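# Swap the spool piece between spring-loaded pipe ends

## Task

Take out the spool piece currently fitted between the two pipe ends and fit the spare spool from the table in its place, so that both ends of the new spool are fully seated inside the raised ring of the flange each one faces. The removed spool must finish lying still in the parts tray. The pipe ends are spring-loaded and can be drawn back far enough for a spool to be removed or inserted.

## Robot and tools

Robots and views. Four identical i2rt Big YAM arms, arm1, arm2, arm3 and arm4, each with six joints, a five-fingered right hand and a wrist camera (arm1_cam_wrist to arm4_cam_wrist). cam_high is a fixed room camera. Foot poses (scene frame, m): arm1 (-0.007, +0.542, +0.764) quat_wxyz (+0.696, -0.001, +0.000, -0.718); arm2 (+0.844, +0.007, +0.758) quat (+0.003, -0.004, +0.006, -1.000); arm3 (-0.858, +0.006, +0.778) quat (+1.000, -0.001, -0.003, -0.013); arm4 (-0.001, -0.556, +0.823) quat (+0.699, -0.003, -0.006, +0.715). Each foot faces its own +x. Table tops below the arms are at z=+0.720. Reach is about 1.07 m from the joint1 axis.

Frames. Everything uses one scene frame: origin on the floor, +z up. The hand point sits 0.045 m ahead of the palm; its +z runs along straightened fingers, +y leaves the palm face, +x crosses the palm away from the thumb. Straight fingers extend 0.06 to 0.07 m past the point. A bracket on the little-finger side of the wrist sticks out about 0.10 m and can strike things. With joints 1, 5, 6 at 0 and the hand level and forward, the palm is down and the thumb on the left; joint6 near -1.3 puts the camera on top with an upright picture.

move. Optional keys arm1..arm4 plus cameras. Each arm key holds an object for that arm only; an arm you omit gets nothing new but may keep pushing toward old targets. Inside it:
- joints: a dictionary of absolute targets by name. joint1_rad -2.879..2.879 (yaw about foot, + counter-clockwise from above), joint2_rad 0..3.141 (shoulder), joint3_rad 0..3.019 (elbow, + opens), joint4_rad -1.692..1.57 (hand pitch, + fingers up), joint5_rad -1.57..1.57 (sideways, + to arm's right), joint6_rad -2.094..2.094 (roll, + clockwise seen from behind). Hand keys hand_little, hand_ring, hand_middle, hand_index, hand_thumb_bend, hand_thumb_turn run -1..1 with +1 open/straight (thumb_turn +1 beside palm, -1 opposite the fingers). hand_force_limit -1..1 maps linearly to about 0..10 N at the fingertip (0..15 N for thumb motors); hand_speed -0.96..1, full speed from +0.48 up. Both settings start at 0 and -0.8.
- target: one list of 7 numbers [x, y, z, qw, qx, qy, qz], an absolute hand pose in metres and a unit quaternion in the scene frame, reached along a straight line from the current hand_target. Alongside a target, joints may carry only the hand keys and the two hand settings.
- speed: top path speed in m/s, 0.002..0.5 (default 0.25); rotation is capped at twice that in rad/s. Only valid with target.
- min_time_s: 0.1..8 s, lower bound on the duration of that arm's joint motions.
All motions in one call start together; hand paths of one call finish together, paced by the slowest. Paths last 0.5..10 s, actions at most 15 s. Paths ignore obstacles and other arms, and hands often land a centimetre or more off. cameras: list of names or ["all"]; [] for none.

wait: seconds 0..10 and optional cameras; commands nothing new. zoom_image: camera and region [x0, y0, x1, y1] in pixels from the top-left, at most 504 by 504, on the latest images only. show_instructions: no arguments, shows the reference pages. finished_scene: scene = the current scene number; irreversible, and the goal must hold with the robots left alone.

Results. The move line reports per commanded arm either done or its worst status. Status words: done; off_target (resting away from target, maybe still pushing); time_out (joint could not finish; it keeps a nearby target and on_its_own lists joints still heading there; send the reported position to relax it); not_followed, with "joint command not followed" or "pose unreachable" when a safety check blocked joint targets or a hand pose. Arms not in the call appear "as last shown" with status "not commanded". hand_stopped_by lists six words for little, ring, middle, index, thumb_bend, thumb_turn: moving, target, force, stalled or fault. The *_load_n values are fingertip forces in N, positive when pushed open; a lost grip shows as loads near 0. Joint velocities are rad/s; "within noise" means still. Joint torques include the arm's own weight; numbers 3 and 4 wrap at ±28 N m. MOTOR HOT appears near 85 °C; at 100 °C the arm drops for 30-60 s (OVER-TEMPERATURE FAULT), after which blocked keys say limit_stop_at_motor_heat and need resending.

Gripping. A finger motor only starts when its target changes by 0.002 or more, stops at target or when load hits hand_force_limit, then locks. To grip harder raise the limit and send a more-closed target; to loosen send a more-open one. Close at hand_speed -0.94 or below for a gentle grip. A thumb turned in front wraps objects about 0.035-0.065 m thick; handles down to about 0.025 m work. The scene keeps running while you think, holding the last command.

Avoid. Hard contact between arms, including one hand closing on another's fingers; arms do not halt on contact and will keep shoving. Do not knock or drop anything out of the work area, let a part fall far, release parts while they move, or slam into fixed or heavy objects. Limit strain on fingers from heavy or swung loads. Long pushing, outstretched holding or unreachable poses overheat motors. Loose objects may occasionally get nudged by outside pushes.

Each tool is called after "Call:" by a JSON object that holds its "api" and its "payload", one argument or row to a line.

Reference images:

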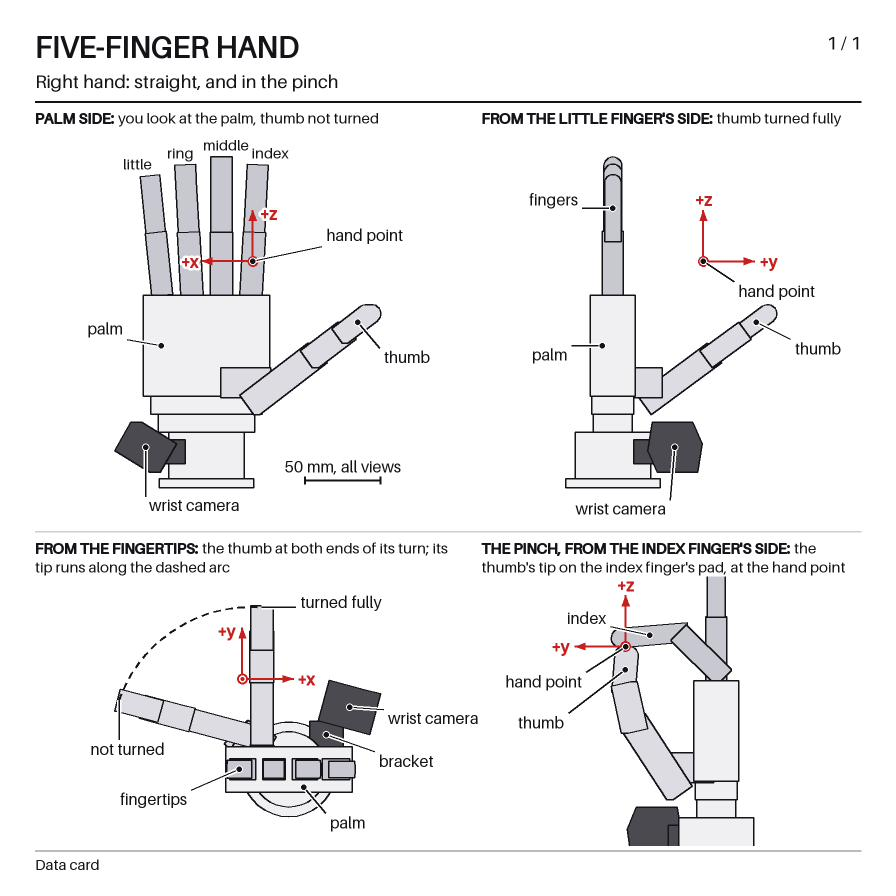

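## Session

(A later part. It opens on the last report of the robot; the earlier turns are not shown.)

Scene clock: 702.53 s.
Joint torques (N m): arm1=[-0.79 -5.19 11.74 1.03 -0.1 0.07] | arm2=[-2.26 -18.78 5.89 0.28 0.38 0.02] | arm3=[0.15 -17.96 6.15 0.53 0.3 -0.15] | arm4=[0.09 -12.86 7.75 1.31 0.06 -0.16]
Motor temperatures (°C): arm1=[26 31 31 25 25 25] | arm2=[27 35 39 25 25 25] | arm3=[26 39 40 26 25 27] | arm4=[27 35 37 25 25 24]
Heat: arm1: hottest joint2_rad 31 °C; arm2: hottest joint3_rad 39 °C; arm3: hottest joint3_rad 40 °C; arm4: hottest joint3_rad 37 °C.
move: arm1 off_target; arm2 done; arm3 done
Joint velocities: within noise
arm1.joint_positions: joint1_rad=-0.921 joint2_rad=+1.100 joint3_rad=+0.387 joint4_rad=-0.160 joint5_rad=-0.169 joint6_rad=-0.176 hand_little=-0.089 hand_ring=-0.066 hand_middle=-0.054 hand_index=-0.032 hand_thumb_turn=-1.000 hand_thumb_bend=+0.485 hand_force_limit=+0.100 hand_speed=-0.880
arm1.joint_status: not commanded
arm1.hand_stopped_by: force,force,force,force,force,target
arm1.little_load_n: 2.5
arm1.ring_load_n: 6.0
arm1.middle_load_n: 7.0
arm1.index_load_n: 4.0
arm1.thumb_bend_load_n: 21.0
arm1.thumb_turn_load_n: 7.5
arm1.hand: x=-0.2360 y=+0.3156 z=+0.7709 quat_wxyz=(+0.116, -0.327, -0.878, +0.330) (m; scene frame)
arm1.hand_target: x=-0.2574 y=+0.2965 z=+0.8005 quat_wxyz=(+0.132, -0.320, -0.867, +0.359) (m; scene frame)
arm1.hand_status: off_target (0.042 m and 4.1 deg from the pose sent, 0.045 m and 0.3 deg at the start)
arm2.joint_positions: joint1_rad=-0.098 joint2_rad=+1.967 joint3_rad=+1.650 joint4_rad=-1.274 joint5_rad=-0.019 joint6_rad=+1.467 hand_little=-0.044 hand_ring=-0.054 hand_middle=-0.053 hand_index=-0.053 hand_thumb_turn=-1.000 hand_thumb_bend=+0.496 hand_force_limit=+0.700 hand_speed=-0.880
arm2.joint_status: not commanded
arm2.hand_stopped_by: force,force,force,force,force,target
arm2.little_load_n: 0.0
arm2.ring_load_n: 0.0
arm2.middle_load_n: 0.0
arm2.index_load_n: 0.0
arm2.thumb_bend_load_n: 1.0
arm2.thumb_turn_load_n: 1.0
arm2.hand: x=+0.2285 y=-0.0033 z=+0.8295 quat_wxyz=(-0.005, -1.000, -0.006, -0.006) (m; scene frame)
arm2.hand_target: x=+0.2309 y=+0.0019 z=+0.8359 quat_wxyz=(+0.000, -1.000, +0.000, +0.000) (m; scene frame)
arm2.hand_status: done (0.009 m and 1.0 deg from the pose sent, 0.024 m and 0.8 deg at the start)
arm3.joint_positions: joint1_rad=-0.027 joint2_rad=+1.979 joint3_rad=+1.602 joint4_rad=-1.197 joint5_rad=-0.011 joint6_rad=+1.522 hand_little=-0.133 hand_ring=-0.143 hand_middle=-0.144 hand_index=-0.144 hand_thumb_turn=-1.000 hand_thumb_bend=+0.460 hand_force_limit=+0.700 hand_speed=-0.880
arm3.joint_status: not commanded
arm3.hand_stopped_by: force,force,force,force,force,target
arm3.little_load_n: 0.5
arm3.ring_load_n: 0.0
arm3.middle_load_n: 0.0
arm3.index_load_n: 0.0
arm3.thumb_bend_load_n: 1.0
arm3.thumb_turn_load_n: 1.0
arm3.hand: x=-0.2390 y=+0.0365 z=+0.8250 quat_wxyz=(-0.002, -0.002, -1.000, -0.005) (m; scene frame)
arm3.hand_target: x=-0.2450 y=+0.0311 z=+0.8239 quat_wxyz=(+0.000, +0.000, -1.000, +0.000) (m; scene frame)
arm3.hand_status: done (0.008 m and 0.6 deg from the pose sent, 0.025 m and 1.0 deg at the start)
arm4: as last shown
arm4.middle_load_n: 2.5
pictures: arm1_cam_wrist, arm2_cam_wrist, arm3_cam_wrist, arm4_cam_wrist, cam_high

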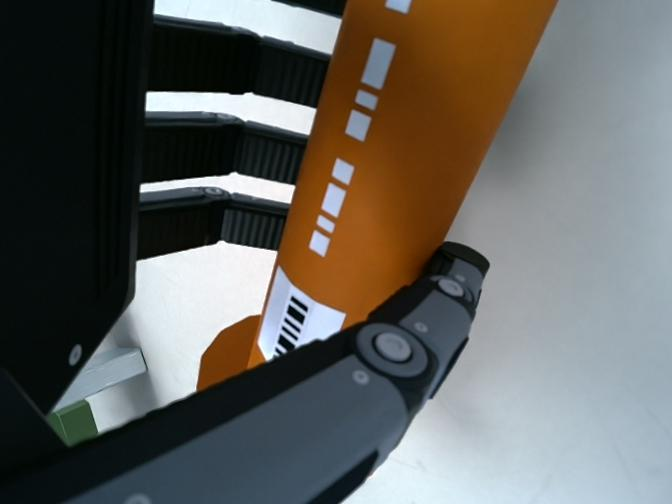

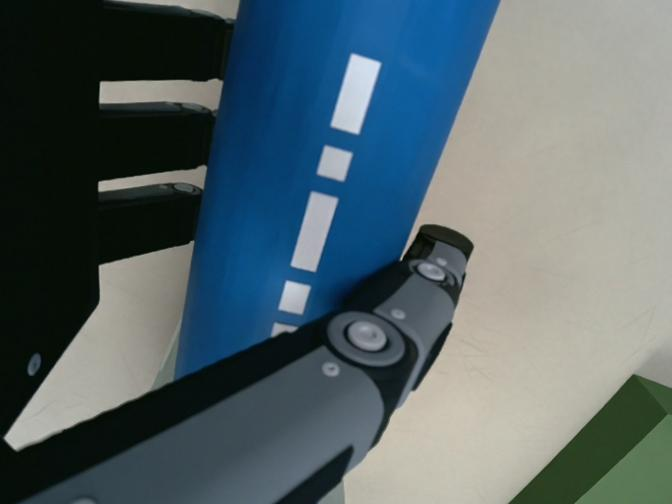

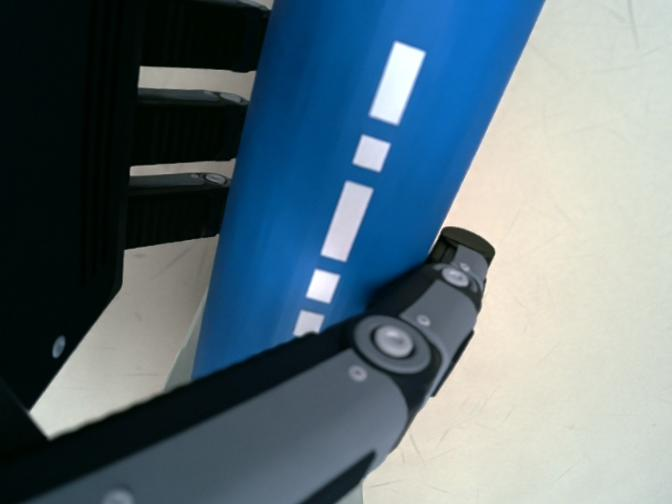

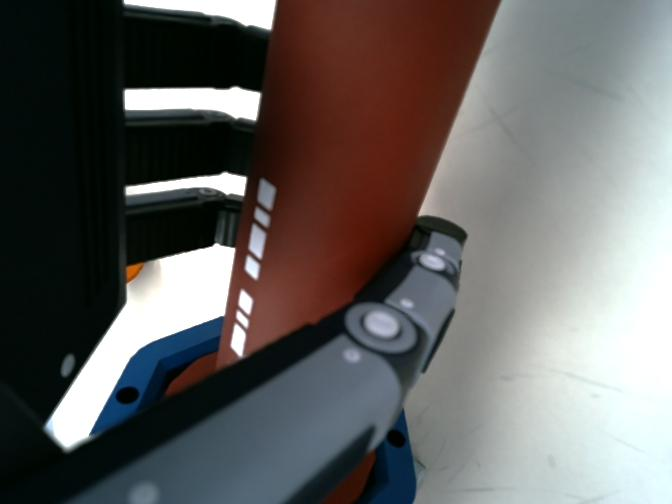

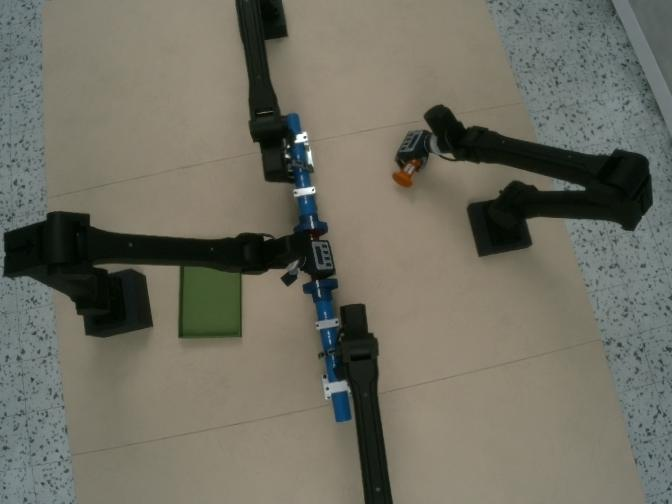

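Call:
{"api": "move", "payload": {
  "arm2": {"target": [0.208, 0.002, 0.836, 0, 1, 0, 0], "speed": 0.05, "joints": {"hand_force_limit": 1, "hand_speed": -0.85, "hand_little": -0.96, "hand_ring": -0.96, "hand_middle": -0.96, "hand_index": -0.96, "hand_thumb_bend": -0.96}},
  "arm3": {"target": [-0.222, 0.033, 0.824, 0, 0, 1, 0], "speed": 0.05, "joints": {"hand_force_limit": 1, "hand_speed": -0.85, "hand_little": -0.96, "hand_ring": -0.96, "hand_middle": -0.96, "hand_index": -0.96, "hand_thumb_bend": -0.96}}
}}

Call:
{"api": "move", "payload": {
  "arm2": {"joints": {"hand_little": -1, "hand_ring": -1, "hand_middle": -1, "hand_index": -1, "hand_thumb_bend": -1}},
  "arm3": {"joints": {"hand_little": -1, "hand_ring": -1, "hand_middle": -1, "hand_index": -1, "hand_thumb_bend": -1}},
  "cameras": ["arm2_cam_wrist", "arm3_cam_wrist", "arm4_cam_wrist"]
}}

Scene clock: 745.13 s.
Joint torques (N m): arm1=[-0.62 -4.72 11.67 1.02 -0.11 0.08] | arm2=[-4.01 -18.37 10.44 -0.42 0.54 0.07] | arm3=[0.09 -15.5 10.96 -0.16 0.28 0.01] | arm4=[0.09 -12.92 7.75 1.31 0.01 -0.16]
Motor temperatures (°C): arm1=[26 31 35 25 25 25] | arm2=[27 36 38 25 26 25] | arm3=[25 38 39 26 25 27] | arm4=[26 37 37 25 25 24]
Heat: arm1: hottest joint3_rad 35 °C; arm2: hottest joint3_rad 38 °C; arm3: hottest joint3_rad 39 °C; arm4: hottest joint2_rad 37 °C.
move: arm2 off_target; arm3 off_target
Joint velocities: within noise
arm1, arm4: as last shown
arm1.thumb_bend_load_n: 21.5
arm1.thumb_turn_load_n: 7.0
arm2.joint_positions: joint1_rad=-0.073 joint2_rad=+2.012 joint3_rad=+1.670 joint4_rad=-1.291 joint5_rad=-0.022 joint6_rad=+1.467 hand_little=-0.180 hand_ring=-0.188 hand_middle=-0.215 hand_index=-0.714 hand_thumb_turn=-1.000 hand_thumb_bend=+0.423 hand_force_limit=+1.000 hand_speed=-0.850
arm2.joint_status: hand_little off_target (ended at -0.180, target -0.960); hand_ring off_target (ended at -0.188, target -0.960); hand_middle off_target (ended at -0.215, target -0.960); hand_index off_target (ended at -0.714, target -0.960); hand_thumb_bend off_target (ended at +0.423, target -0.960); the others done
arm2.hand_stopped_by: force,force,force,force,force,target
arm2.little_load_n: 0.0
arm2.ring_load_n: 0.0
arm2.middle_load_n: 0.0
arm2.index_load_n: 10.5
arm2.thumb_bend_load_n: 2.5
arm2.thumb_turn_load_n: 0.0
arm2.hand: x=+0.2288 y=-0.0190 z=+0.8104 quat_wxyz=(-0.008, -0.999, -0.018, -0.026) (m; scene frame)
arm2.hand_target: x=+0.2098 y=+0.0020 z=+0.8362 quat_wxyz=(+0.000, -1.000, +0.000, +0.000) (m; scene frame)
arm2.hand_status: off_target (0.039 m and 3.8 deg from the pose sent, 0.022 m and 1.0 deg at the start)
arm3.joint_positions: joint1_rad=-0.019 joint2_rad=+2.000 joint3_rad=+1.620 joint4_rad=-1.214 joint5_rad=-0.011 joint6_rad=+1.510 hand_little=-0.227 hand_ring=-0.223 hand_middle=-0.224 hand_index=-0.223 hand_thumb_turn=-1.000 hand_thumb_bend=+0.439 hand_force_limit=+1.000 hand_speed=-0.850
arm3.joint_status: hand_little off_target (ended at -0.227, target -0.960); hand_ring off_target (ended at -0.223, target -0.960); hand_middle off_target (ended at -0.224, target -0.960); hand_index off_target (ended at -0.223, target -0.960); hand_thumb_bend off_target (ended at +0.439, target -0.960); the others done
arm3.hand_stopped_by: force,force,force,force,force,target
arm3.little_load_n: 0.0
arm3.ring_load_n: 0.0
arm3.middle_load_n: 0.0
arm3.index_load_n: 0.0
arm3.thumb_bend_load_n: 1.5
arm3.thumb_turn_load_n: 0.5
arm3.hand: x=-0.2392 y=+0.0417 z=+0.8188 quat_wxyz=(+0.008, +0.008, -1.000, -0.005) (m; scene frame)
arm3.hand_target: x=-0.2228 y=+0.0329 z=+0.8241 quat_wxyz=(+0.000, +0.000, -1.000, +0.000) (m; scene frame)
arm3.hand_status: off_target (0.020 m and 1.5 deg from the pose sent, 0.017 m and 0.6 deg at the start)
arm4.joint_positions: joint1_rad=-0.054 joint2_rad=+1.721 joint3_rad=+0.951 joint4_rad=-0.015 joint5_rad=-0.035 joint6_rad=-0.014 hand_little=-0.158 hand_ring=-0.156 hand_middle=-0.154 hand_index=-0.144 hand_thumb_turn=-1.000 hand_thumb_bend=+0.419 hand_force_limit=+0.100 hand_speed=-0.880
arm4.middle_load_n: 2.0
arm4.index_load_n: 5.0
arm4.thumb_bend_load_n: 5.0
arm4.thumb_turn_load_n: 0.5
arm4.hand: x=-0.0192 y=+0.0110 z=+0.8222 quat_wxyz=(-0.385, +0.923, +0.001, -0.002) (m; scene frame)
pictures: none

Scene clock: 746.73 s.
Joint torques (N m): arm1=[-0.91 -5.36 11.63 1.13 -0.1 0.06] | arm2=[-4.07 -18.32 10.43 -0.38 0.65 -0.18] | arm3=[-1.38 -17.61 10.86 -0.2 0.5 -0.09] | arm4=[0.09 -12.86 7.75 1.31 0.01 -0.16]
Motor temperatures (°C): arm1=[26 31 36 25 25 25] | arm2=[27 36 38 25 26 25] | arm3=[25 38 40 26 25 27] | arm4=[26 37 37 25 25 24]
Heat: arm1: hottest joint3_rad 36 °C; arm2: hottest joint3_rad 38 °C; arm3: hottest joint3_rad 40 °C; arm4: hottest joint2_rad 37 °C.
move: arm2 off_target; arm3 off_target
Joint velocities: within noise
arm1, arm4: as last shown
arm1.ring_load_n: 5.5
arm1.middle_load_n: 7.5
arm1.thumb_bend_load_n: 21.0
arm1.thumb_turn_load_n: 7.5
arm2.joint_positions: joint1_rad=-0.072 joint2_rad=+2.012 joint3_rad=+1.670 joint4_rad=-1.293 joint5_rad=-0.024 joint6_rad=+1.488 hand_little=-0.592 hand_ring=-0.628 hand_middle=-0.362 hand_index=-0.714 hand_thumb_turn=-1.000 hand_thumb_bend=+0.343 hand_force_limit=+1.000 hand_speed=-0.850
arm2.joint_status: hand_little off_target (ended at -0.592, target -1.000); hand_ring off_target (ended at -0.628, target -1.000); hand_middle off_target (ended at -0.362, target -1.000); hand_index off_target (ended at -0.714, target -1.000); hand_thumb_bend off_target (ended at +0.343, target -1.000)
arm2.hand_stopped_by: force,force,force,force,force,target
arm2.little_load_n: 10.5
arm2.ring_load_n: 9.5
arm2.middle_load_n: 11.5
arm2.index_load_n: 7.0
arm2.thumb_bend_load_n: 14.0
arm2.thumb_turn_load_n: -1.5
arm2.hand: x=+0.2277 y=-0.0193 z=+0.8105 quat_wxyz=(-0.009, -1.000, -0.007, -0.027) (m; scene frame)
arm2.hand_target: x=+0.2097 y=+0.0020 z=+0.8362 quat_wxyz=(+0.000, -1.000, +0.000, +0.000) (m; scene frame)
arm2.hand_status: not commanded
arm3.joint_positions: joint1_rad=-0.001 joint2_rad=+2.024 joint3_rad=+1.620 joint4_rad=-1.214 joint5_rad=-0.015 joint6_rad=+1.520 hand_little=-0.557 hand_ring=-0.648 hand_middle=-0.368 hand_index=-0.716 hand_thumb_turn=-1.000 hand_thumb_bend=+0.350 hand_force_limit=+1.000 hand_speed=-0.850
arm3.joint_status: hand_little off_target (ended at -0.557, target -1.000); hand_ring off_target (ended at -0.648, target -1.000); hand_middle off_target (ended at -0.368, target -1.000); hand_index off_target (ended at -0.716, target -1.000); hand_thumb_bend off_target (ended at +0.350, target -1.000)
arm3.hand_stopped_by: force,force,force,force,force,target
arm3.little_load_n: 0.0
arm3.ring_load_n: 7.0
arm3.middle_load_n: 15.0
arm3.index_load_n: 13.0
arm3.thumb_bend_load_n: 15.0
arm3.thumb_turn_load_n: 1.5
arm3.hand: x=-0.2417 y=+0.0530 z=+0.8046 quat_wxyz=(+0.021, +0.012, -1.000, -0.008) (m; scene frame)
arm3.hand_target: x=-0.2228 y=+0.0328 z=+0.8242 quat_wxyz=(+0.000, +0.000, -1.000, +0.000) (m; scene frame)
arm3.hand_status: not commanded
arm4.middle_load_n: 2.5
arm4.index_load_n: 5.5
arm4.thumb_bend_load_n: 4.5
pictures: arm2_cam_wrist, arm3_cam_wrist, arm4_cam_wrist

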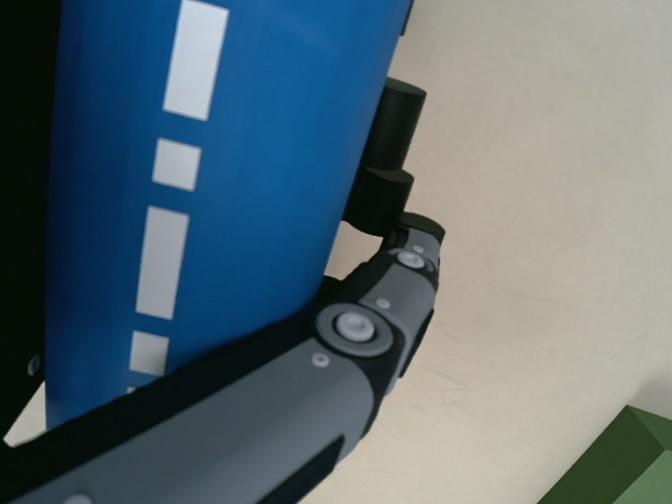

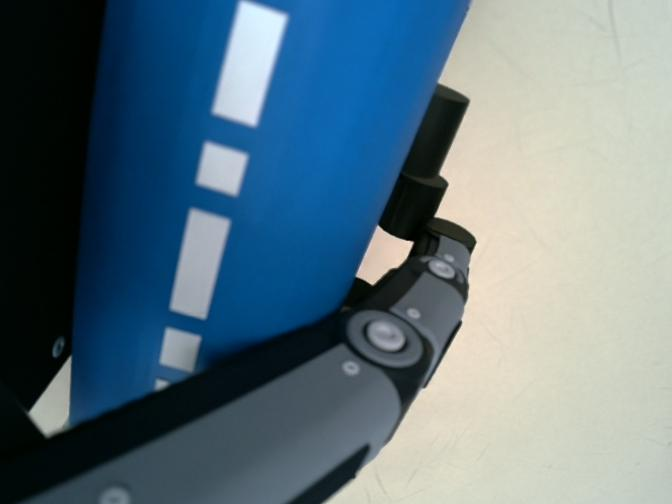

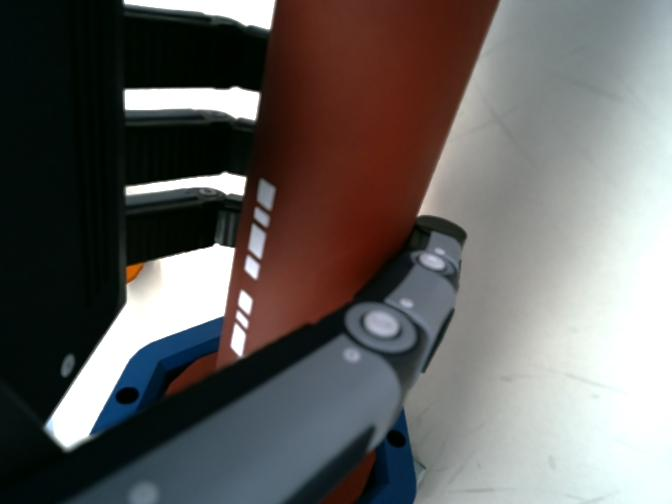

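Call:
{"api": "move", "payload": {
  "cameras": ["all"]
}}

Call:
{"api": "zoom_image", "payload": {
  "camera": "cam_high",
  "region": [250, 270, 400, 430]
}}

Call:
{"api": "zoom_image", "payload": {
  "camera": "cam_high",
  "region": [230, 90, 380, 250]
}}

Scene clock: 781.73 s.
Joint torques (N m): arm1=[-0.62 -5.25 11.84 1.2 -0.09 0.08] | arm2=[-4.13 -18.37 10.44 -0.36 0.65 -0.18] | arm3=[-1.38 -17.67 10.85 -0.21 0.51 -0.09] | arm4=[0.09 -12.86 7.75 1.29 0.01 -0.16]
Motor temperatures (°C): arm1=[26 31 37 24 25 25] | arm2=[27 35 43 25 26 25] | arm3=[26 39 43 26 25 27] | arm4=[26 37 37 25 25 24]
Heat: arm1: hottest joint3_rad 37 °C; arm2: hottest joint3_rad 43 °C; arm3: hottest joint3_rad 43 °C; arm4: hottest joint2_rad 37 °C.
Joint velocities: within noise
arm1.joint_positions: joint1_rad=-0.921 joint2_rad=+1.100 joint3_rad=+0.387 joint4_rad=-0.160 joint5_rad=-0.169 joint6_rad=-0.176 hand_little=-0.089 hand_ring=-0.066 hand_middle=-0.054 hand_index=-0.032 hand_thumb_turn=-1.000 hand_thumb_bend=+0.485 hand_force_limit=+0.100 hand_speed=-0.880
arm1.joint_status: not commanded
arm1.hand_stopped_by: force,force,force,force,force,target
arm1.little_load_n: 2.5
arm1.ring_load_n: 6.0
arm1.middle_load_n: 7.0
arm1.index_load_n: 3.5
arm1.thumb_bend_load_n: 21.5
arm1.thumb_turn_load_n: 7.0
arm1.hand: x=-0.2360 y=+0.3156 z=+0.7709 quat_wxyz=(+0.116, -0.327, -0.878, +0.330) (m; scene frame)
arm1.hand_target: x=-0.2574 y=+0.2965 z=+0.8005 quat_wxyz=(+0.132, -0.320, -0.867, +0.359) (m; scene frame)
arm1.hand_status: not commanded
arm2.joint_positions: joint1_rad=-0.072 joint2_rad=+2.012 joint3_rad=+1.670 joint4_rad=-1.293 joint5_rad=-0.024 joint6_rad=+1.488 hand_little=-0.592 hand_ring=-0.628 hand_middle=-0.362 hand_index=-0.714 hand_thumb_turn=-1.000 hand_thumb_bend=+0.343 hand_force_limit=+1.000 hand_speed=-0.850
arm2.joint_status: hand_little off_target (ended at -0.592, target -1.000); hand_ring off_target (ended at -0.628, target -1.000); hand_middle off_target (ended at -0.362, target -1.000); hand_index off_target (ended at -0.714, target -1.000); hand_thumb_bend off_target (ended at +0.343, target -1.000)
arm2.hand_stopped_by: force,force,force,force,force,target
arm2.little_load_n: 11.0
arm2.ring_load_n: 9.0
arm2.middle_load_n: 11.0
arm2.index_load_n: 7.0
arm2.thumb_bend_load_n: 14.0
arm2.thumb_turn_load_n: -1.5
arm2.hand: x=+0.2277 y=-0.0193 z=+0.8105 quat_wxyz=(-0.009, -1.000, -0.007, -0.027) (m; scene frame)
arm2.hand_target: x=+0.2097 y=+0.0020 z=+0.8362 quat_wxyz=(+0.000, -1.000, +0.000, +0.000) (m; scene frame)
arm2.hand_status: not commanded
arm3.joint_positions: joint1_rad=-0.001 joint2_rad=+2.024 joint3_rad=+1.620 joint4_rad=-1.214 joint5_rad=-0.015 joint6_rad=+1.520 hand_little=-0.557 hand_ring=-0.648 hand_middle=-0.368 hand_index=-0.716 hand_thumb_turn=-1.000 hand_thumb_bend=+0.350 hand_force_limit=+1.000 hand_speed=-0.850
arm3.joint_status: hand_little off_target (ended at -0.557, target -1.000); hand_ring off_target (ended at -0.648, target -1.000); hand_middle off_target (ended at -0.368, target -1.000); hand_index off_target (ended at -0.716, target -1.000); hand_thumb_bend off_target (ended at +0.350, target -1.000)
arm3.hand_stopped_by: force,force,force,force,force,target
arm3.little_load_n: 0.0
arm3.ring_load_n: 7.0
arm3.middle_load_n: 15.0
arm3.index_load_n: 13.5
arm3.thumb_bend_load_n: 15.0
arm3.thumb_turn_load_n: 1.5
arm3.hand: x=-0.2417 y=+0.0530 z=+0.8046 quat_wxyz=(+0.021, +0.012, -1.000, -0.008) (m; scene frame)
arm3.hand_target: x=-0.2228 y=+0.0328 z=+0.8242 quat_wxyz=(+0.000, +0.000, -1.000, +0.000) (m; scene frame)
arm3.hand_status: not commanded
arm4.joint_positions: joint1_rad=-0.054 joint2_rad=+1.721 joint3_rad=+0.951 joint4_rad=-0.015 joint5_rad=-0.035 joint6_rad=-0.014 hand_little=-0.158 hand_ring=-0.156 hand_middle=-0.154 hand_index=-0.144 hand_thumb_turn=-1.000 hand_thumb_bend=+0.419 hand_force_limit=+0.100 hand_speed=-0.880
arm4.joint_status: not commanded
arm4.hand_stopped_by: force,force,force,force,force,target
arm4.little_load_n: 0.0
arm4.ring_load_n: 0.0
arm4.middle_load_n: 2.0
arm4.index_load_n: 5.0
arm4.thumb_bend_load_n: 5.0
arm4.thumb_turn_load_n: 0.5
arm4.hand: x=-0.0192 y=+0.0110 z=+0.8222 quat_wxyz=(-0.385, +0.923, +0.001, -0.002) (m; scene frame)
arm4.hand_target: x=-0.0159 y=+0.0097 z=+0.8171 quat_wxyz=(-0.383, +0.924, +0.000, +0.000) (m; scene frame)
arm4.hand_status: not commanded
pictures: arm1_cam_wrist, arm2_cam_wrist, arm3_cam_wrist, arm4_cam_wrist, cam_high

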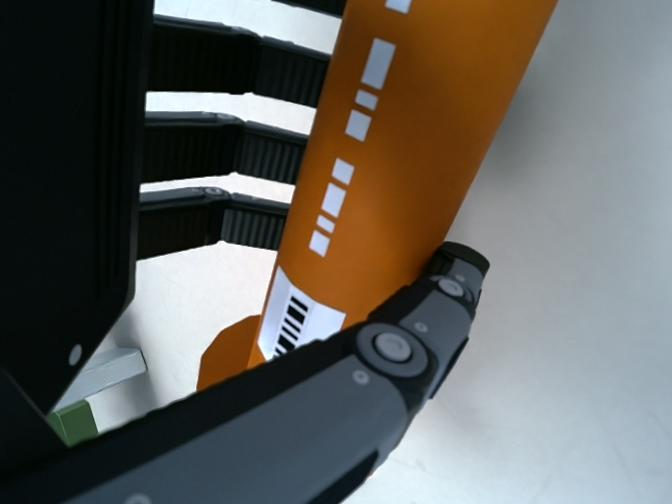

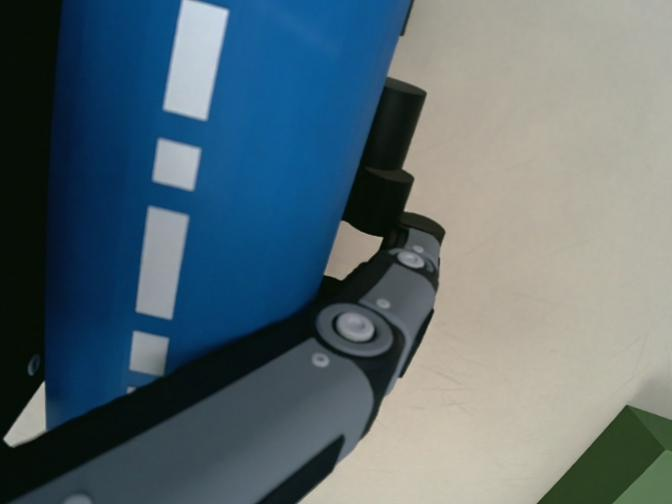

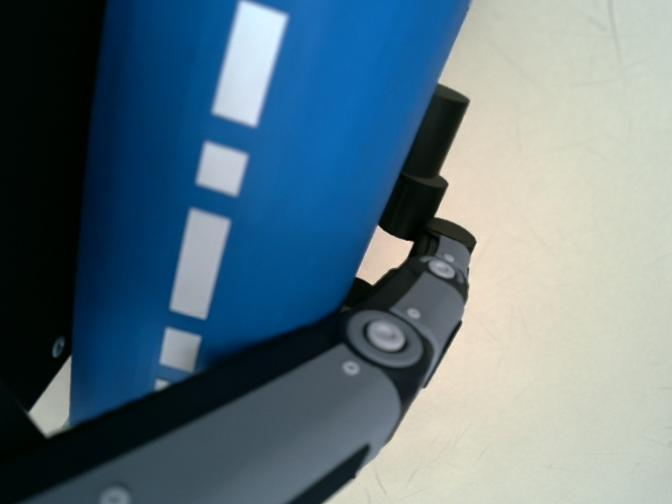

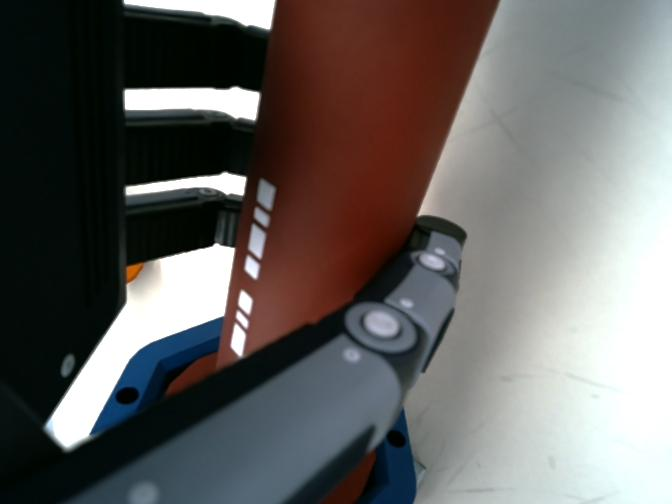

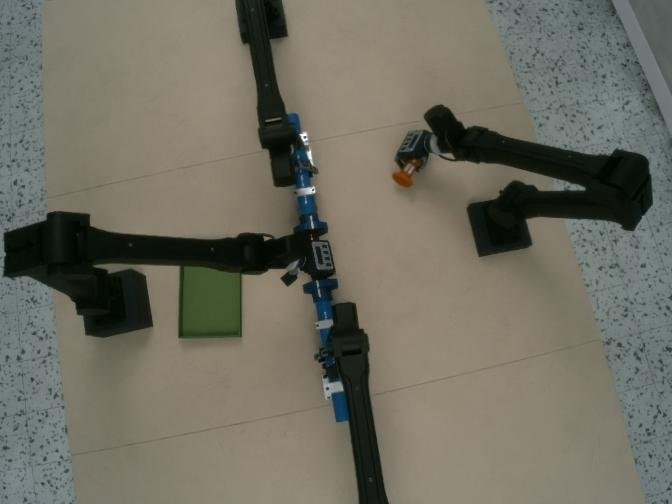

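Scaled by 3.150 from the camera's 672x504 image, which has a finer 960x720 frame.

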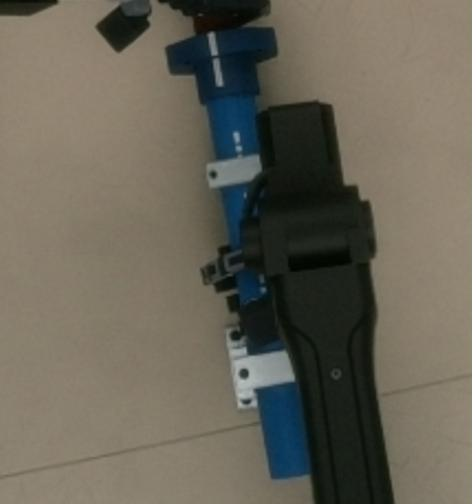

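Scaled by 3.150 from the camera's 672x504 image, which has a finer 960x720 frame.

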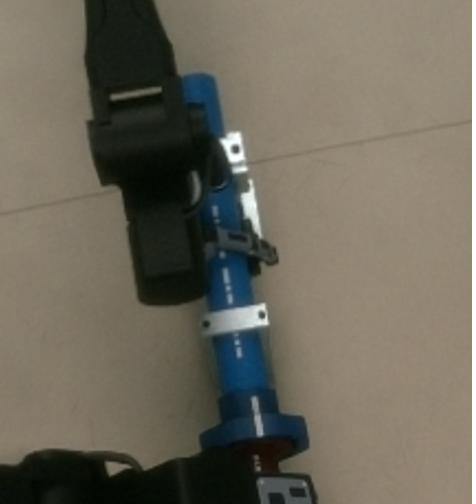

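Call:
{"api": "move", "payload": {
  "arm2": {"target": [0.225, -0.018, 0.808, 0, 1, 0, 0], "speed": 0.02, "joints": {"hand_speed": -0.6, "hand_little": 1, "hand_ring": 1, "hand_middle": 1, "hand_index": 1, "hand_thumb_bend": 1}},
  "arm3": {"target": [-0.240, 0.050, 0.801, 0, 0, 1, 0], "speed": 0.02, "joints": {"hand_speed": -0.6, "hand_little": 1, "hand_ring": 1, "hand_middle": 1, "hand_index": 1, "hand_thumb_bend": 1}},
  "cameras": ["arm2_cam_wrist", "arm3_cam_wrist", "cam_high"]
}}

Scene clock: 827.67 s.
Joint torques (N m): arm1=[-0.67 -4.6 11.69 0.84 -0.11 0.05] | arm2=[-1.38 -18.84 5.75 0.4 0.17 0.11] | arm3=[1.26 -18.37 6.16 0.79 -0.04 0.02] | arm4=[0.03 -12.81 7.75 1.29 0.01 -0.16]
Motor temperatures (°C): arm1=[26 31 38 24 24 25] | arm2=[27 35 45 25 26 25] | arm3=[26 40 47 26 25 27] | arm4=[26 37 37 25 25 24]
Heat: arm1: hottest joint3_rad 38 °C; arm2: hottest joint3_rad 45 °C; arm3: hottest joint3_rad 47 °C; arm4: hottest joint2_rad 37 °C.
move: arm2 done; arm3 done
Joint velocities: within noise
arm1, arm4: as last shown
arm1.index_load_n: 4.0
arm1.thumb_bend_load_n: 21.0
arm1.thumb_turn_load_n: 7.5
arm2.joint_positions: joint1_rad=-0.074 joint2_rad=+2.000 joint3_rad=+1.628 joint4_rad=-1.220 joint5_rad=-0.014 joint6_rad=+1.494 hand_little=+1.000 hand_ring=+1.000 hand_middle=+1.000 hand_index=+1.000 hand_thumb_turn=-1.000 hand_thumb_bend=+1.000 hand_force_limit=+1.000 hand_speed=-0.600
arm2.joint_status: all done
arm2.hand_stopped_by: target,target,target,target,target,target
arm2.little_load_n: 0.0
arm2.ring_load_n: 0.0
arm2.middle_load_n: 0.0
arm2.index_load_n: 0.0
arm2.thumb_bend_load_n: 0.0
arm2.thumb_turn_load_n: 0.0
arm2.hand: x=+0.2240 y=-0.0154 z=+0.8022 quat_wxyz=(-0.002, -1.000, -0.004, -0.006) (m; scene frame)
arm2.hand_target: x=+0.2250 y=-0.0180 z=+0.8079 quat_wxyz=(+0.000, -1.000, +0.000, +0.000) (m; scene frame)
arm2.hand_status: done (0.006 m and 0.9 deg from the pose sent, 0.004 m and 3.3 deg at the start)
arm3.joint_positions: joint1_rad=-0.007 joint2_rad=+2.015 joint3_rad=+1.588 joint4_rad=-1.159 joint5_rad=-0.003 joint6_rad=+1.536 hand_little=+1.000 hand_ring=+1.000 hand_middle=+1.000 hand_index=+1.000 hand_thumb_turn=-1.000 hand_thumb_bend=+1.000 hand_force_limit=+1.000 hand_speed=-0.600
arm3.joint_status: all done
arm3.hand_stopped_by: target,target,target,target,target,target
arm3.little_load_n: 0.0
arm3.ring_load_n: 0.0
arm3.middle_load_n: 0.0
arm3.index_load_n: 0.0
arm3.thumb_bend_load_n: 0.0
arm3.thumb_turn_load_n: 0.0
arm3.hand: x=-0.2378 y=+0.0465 z=+0.7988 quat_wxyz=(+0.004, +0.001, -1.000, -0.001) (m; scene frame)
arm3.hand_target: x=-0.2401 y=+0.0499 z=+0.8010 quat_wxyz=(+0.000, +0.000, -1.000, +0.000) (m; scene frame)
arm3.hand_status: done (0.005 m and 0.5 deg from the pose sent, 0.005 m and 2.9 deg at the start)
pictures: arm2_cam_wrist, arm3_cam_wrist, cam_high

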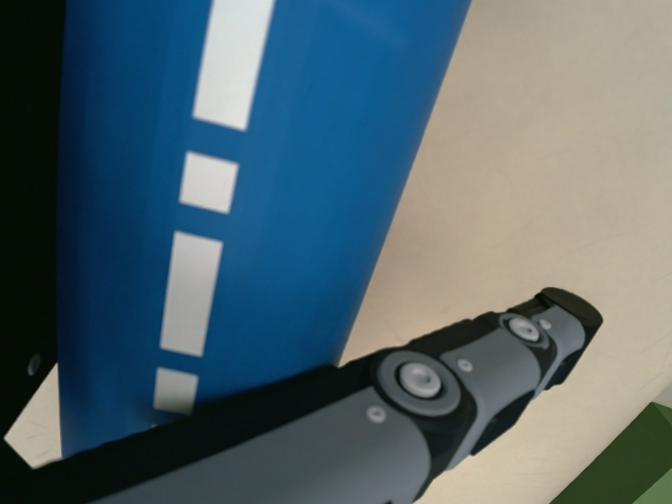

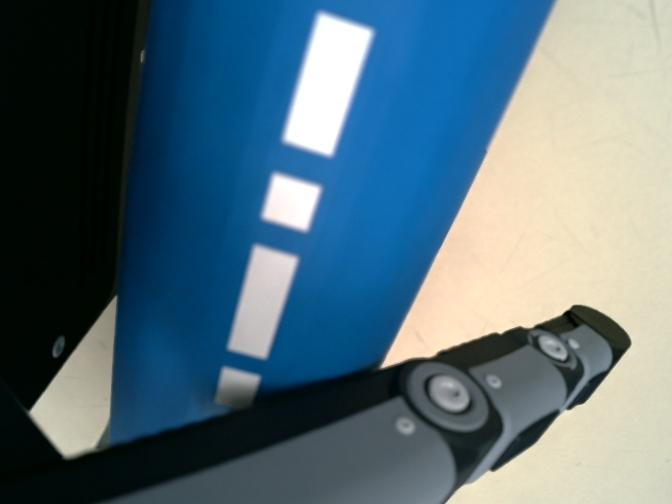

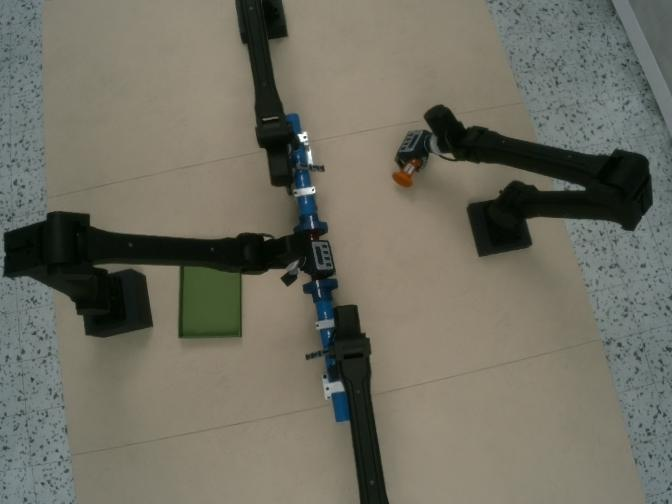

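Call:
{"api": "move", "payload": {
  "arm2": {"target": [0.205, -0.015, 0.812, 0, 1, 0, 0], "speed": 0.04},
  "arm3": {"target": [-0.226, 0.047, 0.808, 0, 0, 1, 0], "speed": 0.04},
  "cameras": ["arm2_cam_wrist", "arm3_cam_wrist", "cam_high"]
}}

Call:
{"api": "zoom_image", "payload": {
  "camera": "cam_high",
  "region": [250, 270, 400, 430]
}}

Call:
{"api": "zoom_image", "payload": {
  "camera": "cam_high",
  "region": [230, 90, 380, 250]
}}

Scene clock: 840.80 s.
Joint torques (N m): arm1=[-0.79 -4.84 11.78 1.03 -0.14 0.07] | arm2=[-1.61 -15.97 10.59 -0.25 0.16 0.08] | arm3=[0.85 -16.32 10.39 -0.18 -0.04 -0.02] | arm4=[0.09 -12.86 7.75 1.29 0.01 -0.16]
Motor temperatures (°C): arm1=[26 31 39 24 24 25] | arm2=[27 36 43 25 26 25] | arm3=[25 40 47 26 25 27] | arm4=[26 37 36 25 25 24]
Heat: arm1: hottest joint3_rad 39 °C; arm2: hottest joint3_rad 43 °C; arm3: hottest joint3_rad 47 °C; arm4: hottest joint2_rad 37 °C.
move: arm2 off_target; arm3 off_target
Joint velocities: within noise
arm1, arm4: as last shown
arm1.index_load_n: 3.5
arm1.thumb_turn_load_n: 7.0
arm2.joint_positions: joint1_rad=-0.074 joint2_rad=+2.008 joint3_rad=+1.642 joint4_rad=-1.243 joint5_rad=-0.014 joint6_rad=+1.494 hand_little=+1.000 hand_ring=+1.000 hand_middle=+1.000 hand_index=+1.000 hand_thumb_turn=-1.000 hand_thumb_bend=+1.000 hand_force_limit=+1.000 hand_speed=-0.600
arm2.joint_status: not commanded
arm2.hand_stopped_by: target,target,target,target,target,target
arm2.little_load_n: 0.0
arm2.ring_load_n: 0.0
arm2.middle_load_n: 0.0
arm2.index_load_n: 0.0
arm2.thumb_bend_load_n: 0.0
arm2.thumb_turn_load_n: 0.0
arm2.hand: x=+0.2247 y=-0.0154 z=+0.8025 quat_wxyz=(-0.003, -1.000, -0.003, -0.014) (m; scene frame)
arm2.hand_target: x=+0.2058 y=-0.0150 z=+0.8123 quat_wxyz=(+0.000, -1.000, +0.000, +0.001) (m; scene frame)
arm2.hand_status: off_target (0.022 m and 1.7 deg from the pose sent, 0.021 m and 0.9 deg at the start)
arm3.joint_positions: joint1_rad=-0.007 joint2_rad=+2.015 joint3_rad=+1.588 joint4_rad=-1.172 joint5_rad=-0.003 joint6_rad=+1.536 hand_little=+1.000 hand_ring=+1.000 hand_middle=+1.000 hand_index=+1.000 hand_thumb_turn=-1.000 hand_thumb_bend=+1.000 hand_force_limit=+1.000 hand_speed=-0.600
arm3.joint_status: not commanded
arm3.hand_stopped_by: target,target,target,target,target,target
arm3.little_load_n: 0.0
arm3.ring_load_n: 0.0
arm3.middle_load_n: 0.0
arm3.index_load_n: 0.0
arm3.thumb_bend_load_n: 0.0
arm3.thumb_turn_load_n: 0.5
arm3.hand: x=-0.2414 y=+0.0467 z=+0.7984 quat_wxyz=(+0.011, +0.001, -1.000, -0.002) (m; scene frame)
arm3.hand_target: x=-0.2266 y=+0.0470 z=+0.8082 quat_wxyz=(+0.000, +0.000, -1.000, +0.000) (m; scene frame)
arm3.hand_status: off_target (0.018 m and 1.3 deg from the pose sent, 0.015 m and 0.5 deg at the start)
arm4.thumb_turn_load_n: 1.0
pictures: arm2_cam_wrist, arm3_cam_wrist, cam_high

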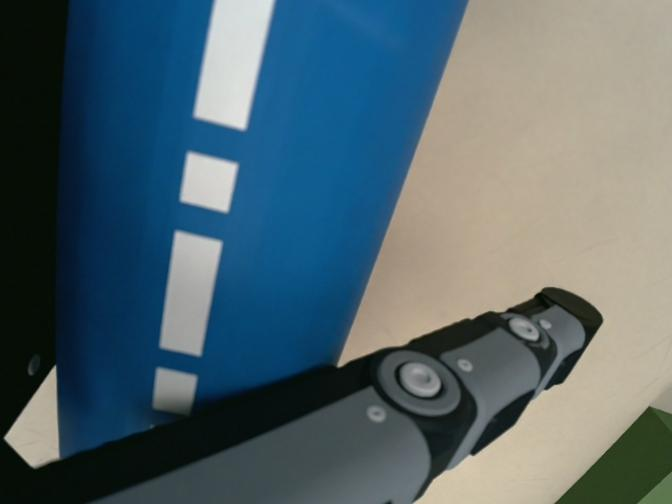

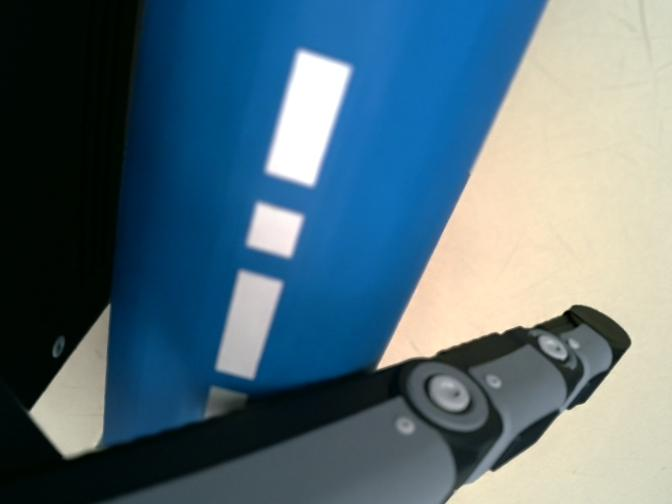

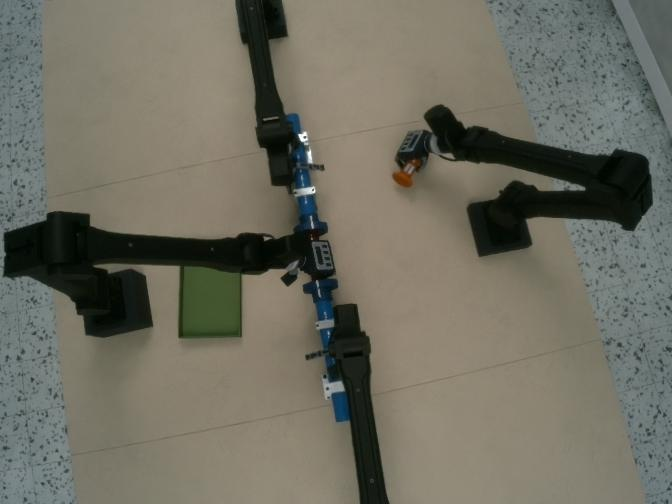

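Scaled by 3.150 from the camera's 672x504 image, which has a finer 960x720 frame.

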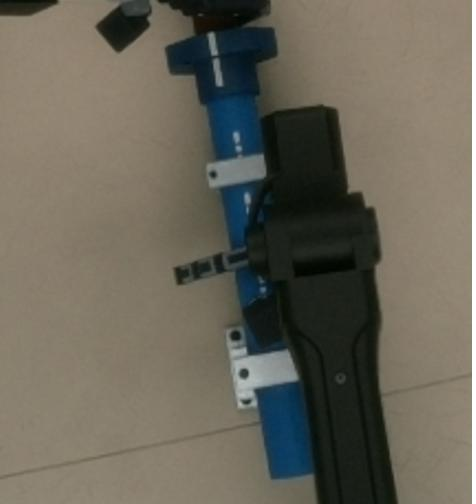

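Scaled by 3.150 from the camera's 672x504 image, which has a finer 960x720 frame.

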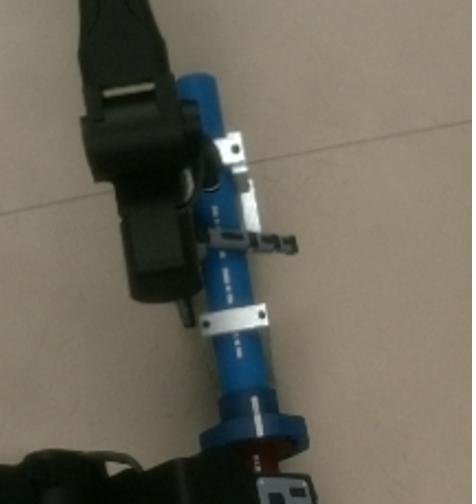

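Call:
{"api": "move", "payload": {
  "arm2": {"target": [0.192, -0.015, 0.816, 0, 1, 0, 0], "speed": 0.04},
  "arm3": {"target": [-0.212, 0.045, 0.812, 0, 0, 1, 0], "speed": 0.04}
}}

Scene clock: 863.87 s.
Joint torques (N m): arm1=[-1.14 -4.89 11.63 0.94 -0.11 0.08] | arm2=[-1.49 -16.73 10.71 -0.35 0.16 0.09] | arm3=[0.67 -16.38 11.25 -0.17 -0.03 -0.05] | arm4=[0.03 -12.86 7.75 1.29 0.01 -0.16]
Motor temperatures (°C): arm1=[26 31 39 24 24 25] | arm2=[27 36 44 25 26 25] | arm3=[25 39 52 26 25 27] | arm4=[26 37 36 25 25 24]
Heat: arm1: hottest joint3_rad 39 °C; arm2: hottest joint3_rad 44 °C; arm3: hottest joint3_rad 52 °C; arm4: hottest joint2_rad 37 °C.
move: arm2 off_target; arm3 off_target
Joint velocities: within noise
arm1, arm4: as last shown
arm1.index_load_n: 4.0
arm2.joint_positions: joint1_rad=-0.074 joint2_rad=+2.043 joint3_rad=+1.702 joint4_rad=-1.271 joint5_rad=-0.014 joint6_rad=+1.494 hand_little=+1.000 hand_ring=+1.000 hand_middle=+1.000 hand_index=+1.000 hand_thumb_turn=-1.000 hand_thumb_bend=+1.000 hand_force_limit=+1.000 hand_speed=-0.600
arm2.joint_status: not commanded
arm2.hand_stopped_by: target,target,target,target,target,target
arm2.little_load_n: 0.0
arm2.ring_load_n: 0.0
arm2.middle_load_n: 0.0
arm2.index_load_n: 0.0
arm2.thumb_bend_load_n: 0.0
arm2.thumb_turn_load_n: 0.0
arm2.hand: x=+0.2116 y=-0.0145 z=+0.8038 quat_wxyz=(-0.003, -1.000, -0.003, -0.016) (m; scene frame)
arm2.hand_target: x=+0.1930 y=-0.0151 z=+0.8162 quat_wxyz=(+0.000, -1.000, +0.000, +0.001) (m; scene frame)
arm2.hand_status: off_target (0.023 m and 1.9 deg from the pose sent, 0.035 m and 1.7 deg at the start)
arm3.joint_positions: joint1_rad=-0.007 joint2_rad=+2.040 joint3_rad=+1.638 joint4_rad=-1.204 joint5_rad=-0.003 joint6_rad=+1.536 hand_little=+1.000 hand_ring=+1.000 hand_middle=+1.000 hand_index=+1.000 hand_thumb_turn=-1.000 hand_thumb_bend=+1.000 hand_force_limit=+1.000 hand_speed=-0.600
arm3.joint_status: not commanded
arm3.hand_stopped_by: target,target,target,target,target,target
arm3.little_load_n: 0.0
arm3.ring_load_n: 0.0
arm3.middle_load_n: 0.0
arm3.index_load_n: 0.0
arm3.thumb_bend_load_n: 0.0
arm3.thumb_turn_load_n: 0.0
arm3.hand: x=-0.2317 y=+0.0463 z=+0.8013 quat_wxyz=(+0.014, +0.001, -1.000, -0.002) (m; scene frame)
arm3.hand_target: x=-0.2130 y=+0.0449 z=+0.8123 quat_wxyz=(+0.000, +0.000, -1.000, +0.000) (m; scene frame)
arm3.hand_status: off_target (0.022 m and 1.6 deg from the pose sent, 0.032 m and 1.3 deg at the start)
arm4.thumb_turn_load_n: 0.5
pictures: none


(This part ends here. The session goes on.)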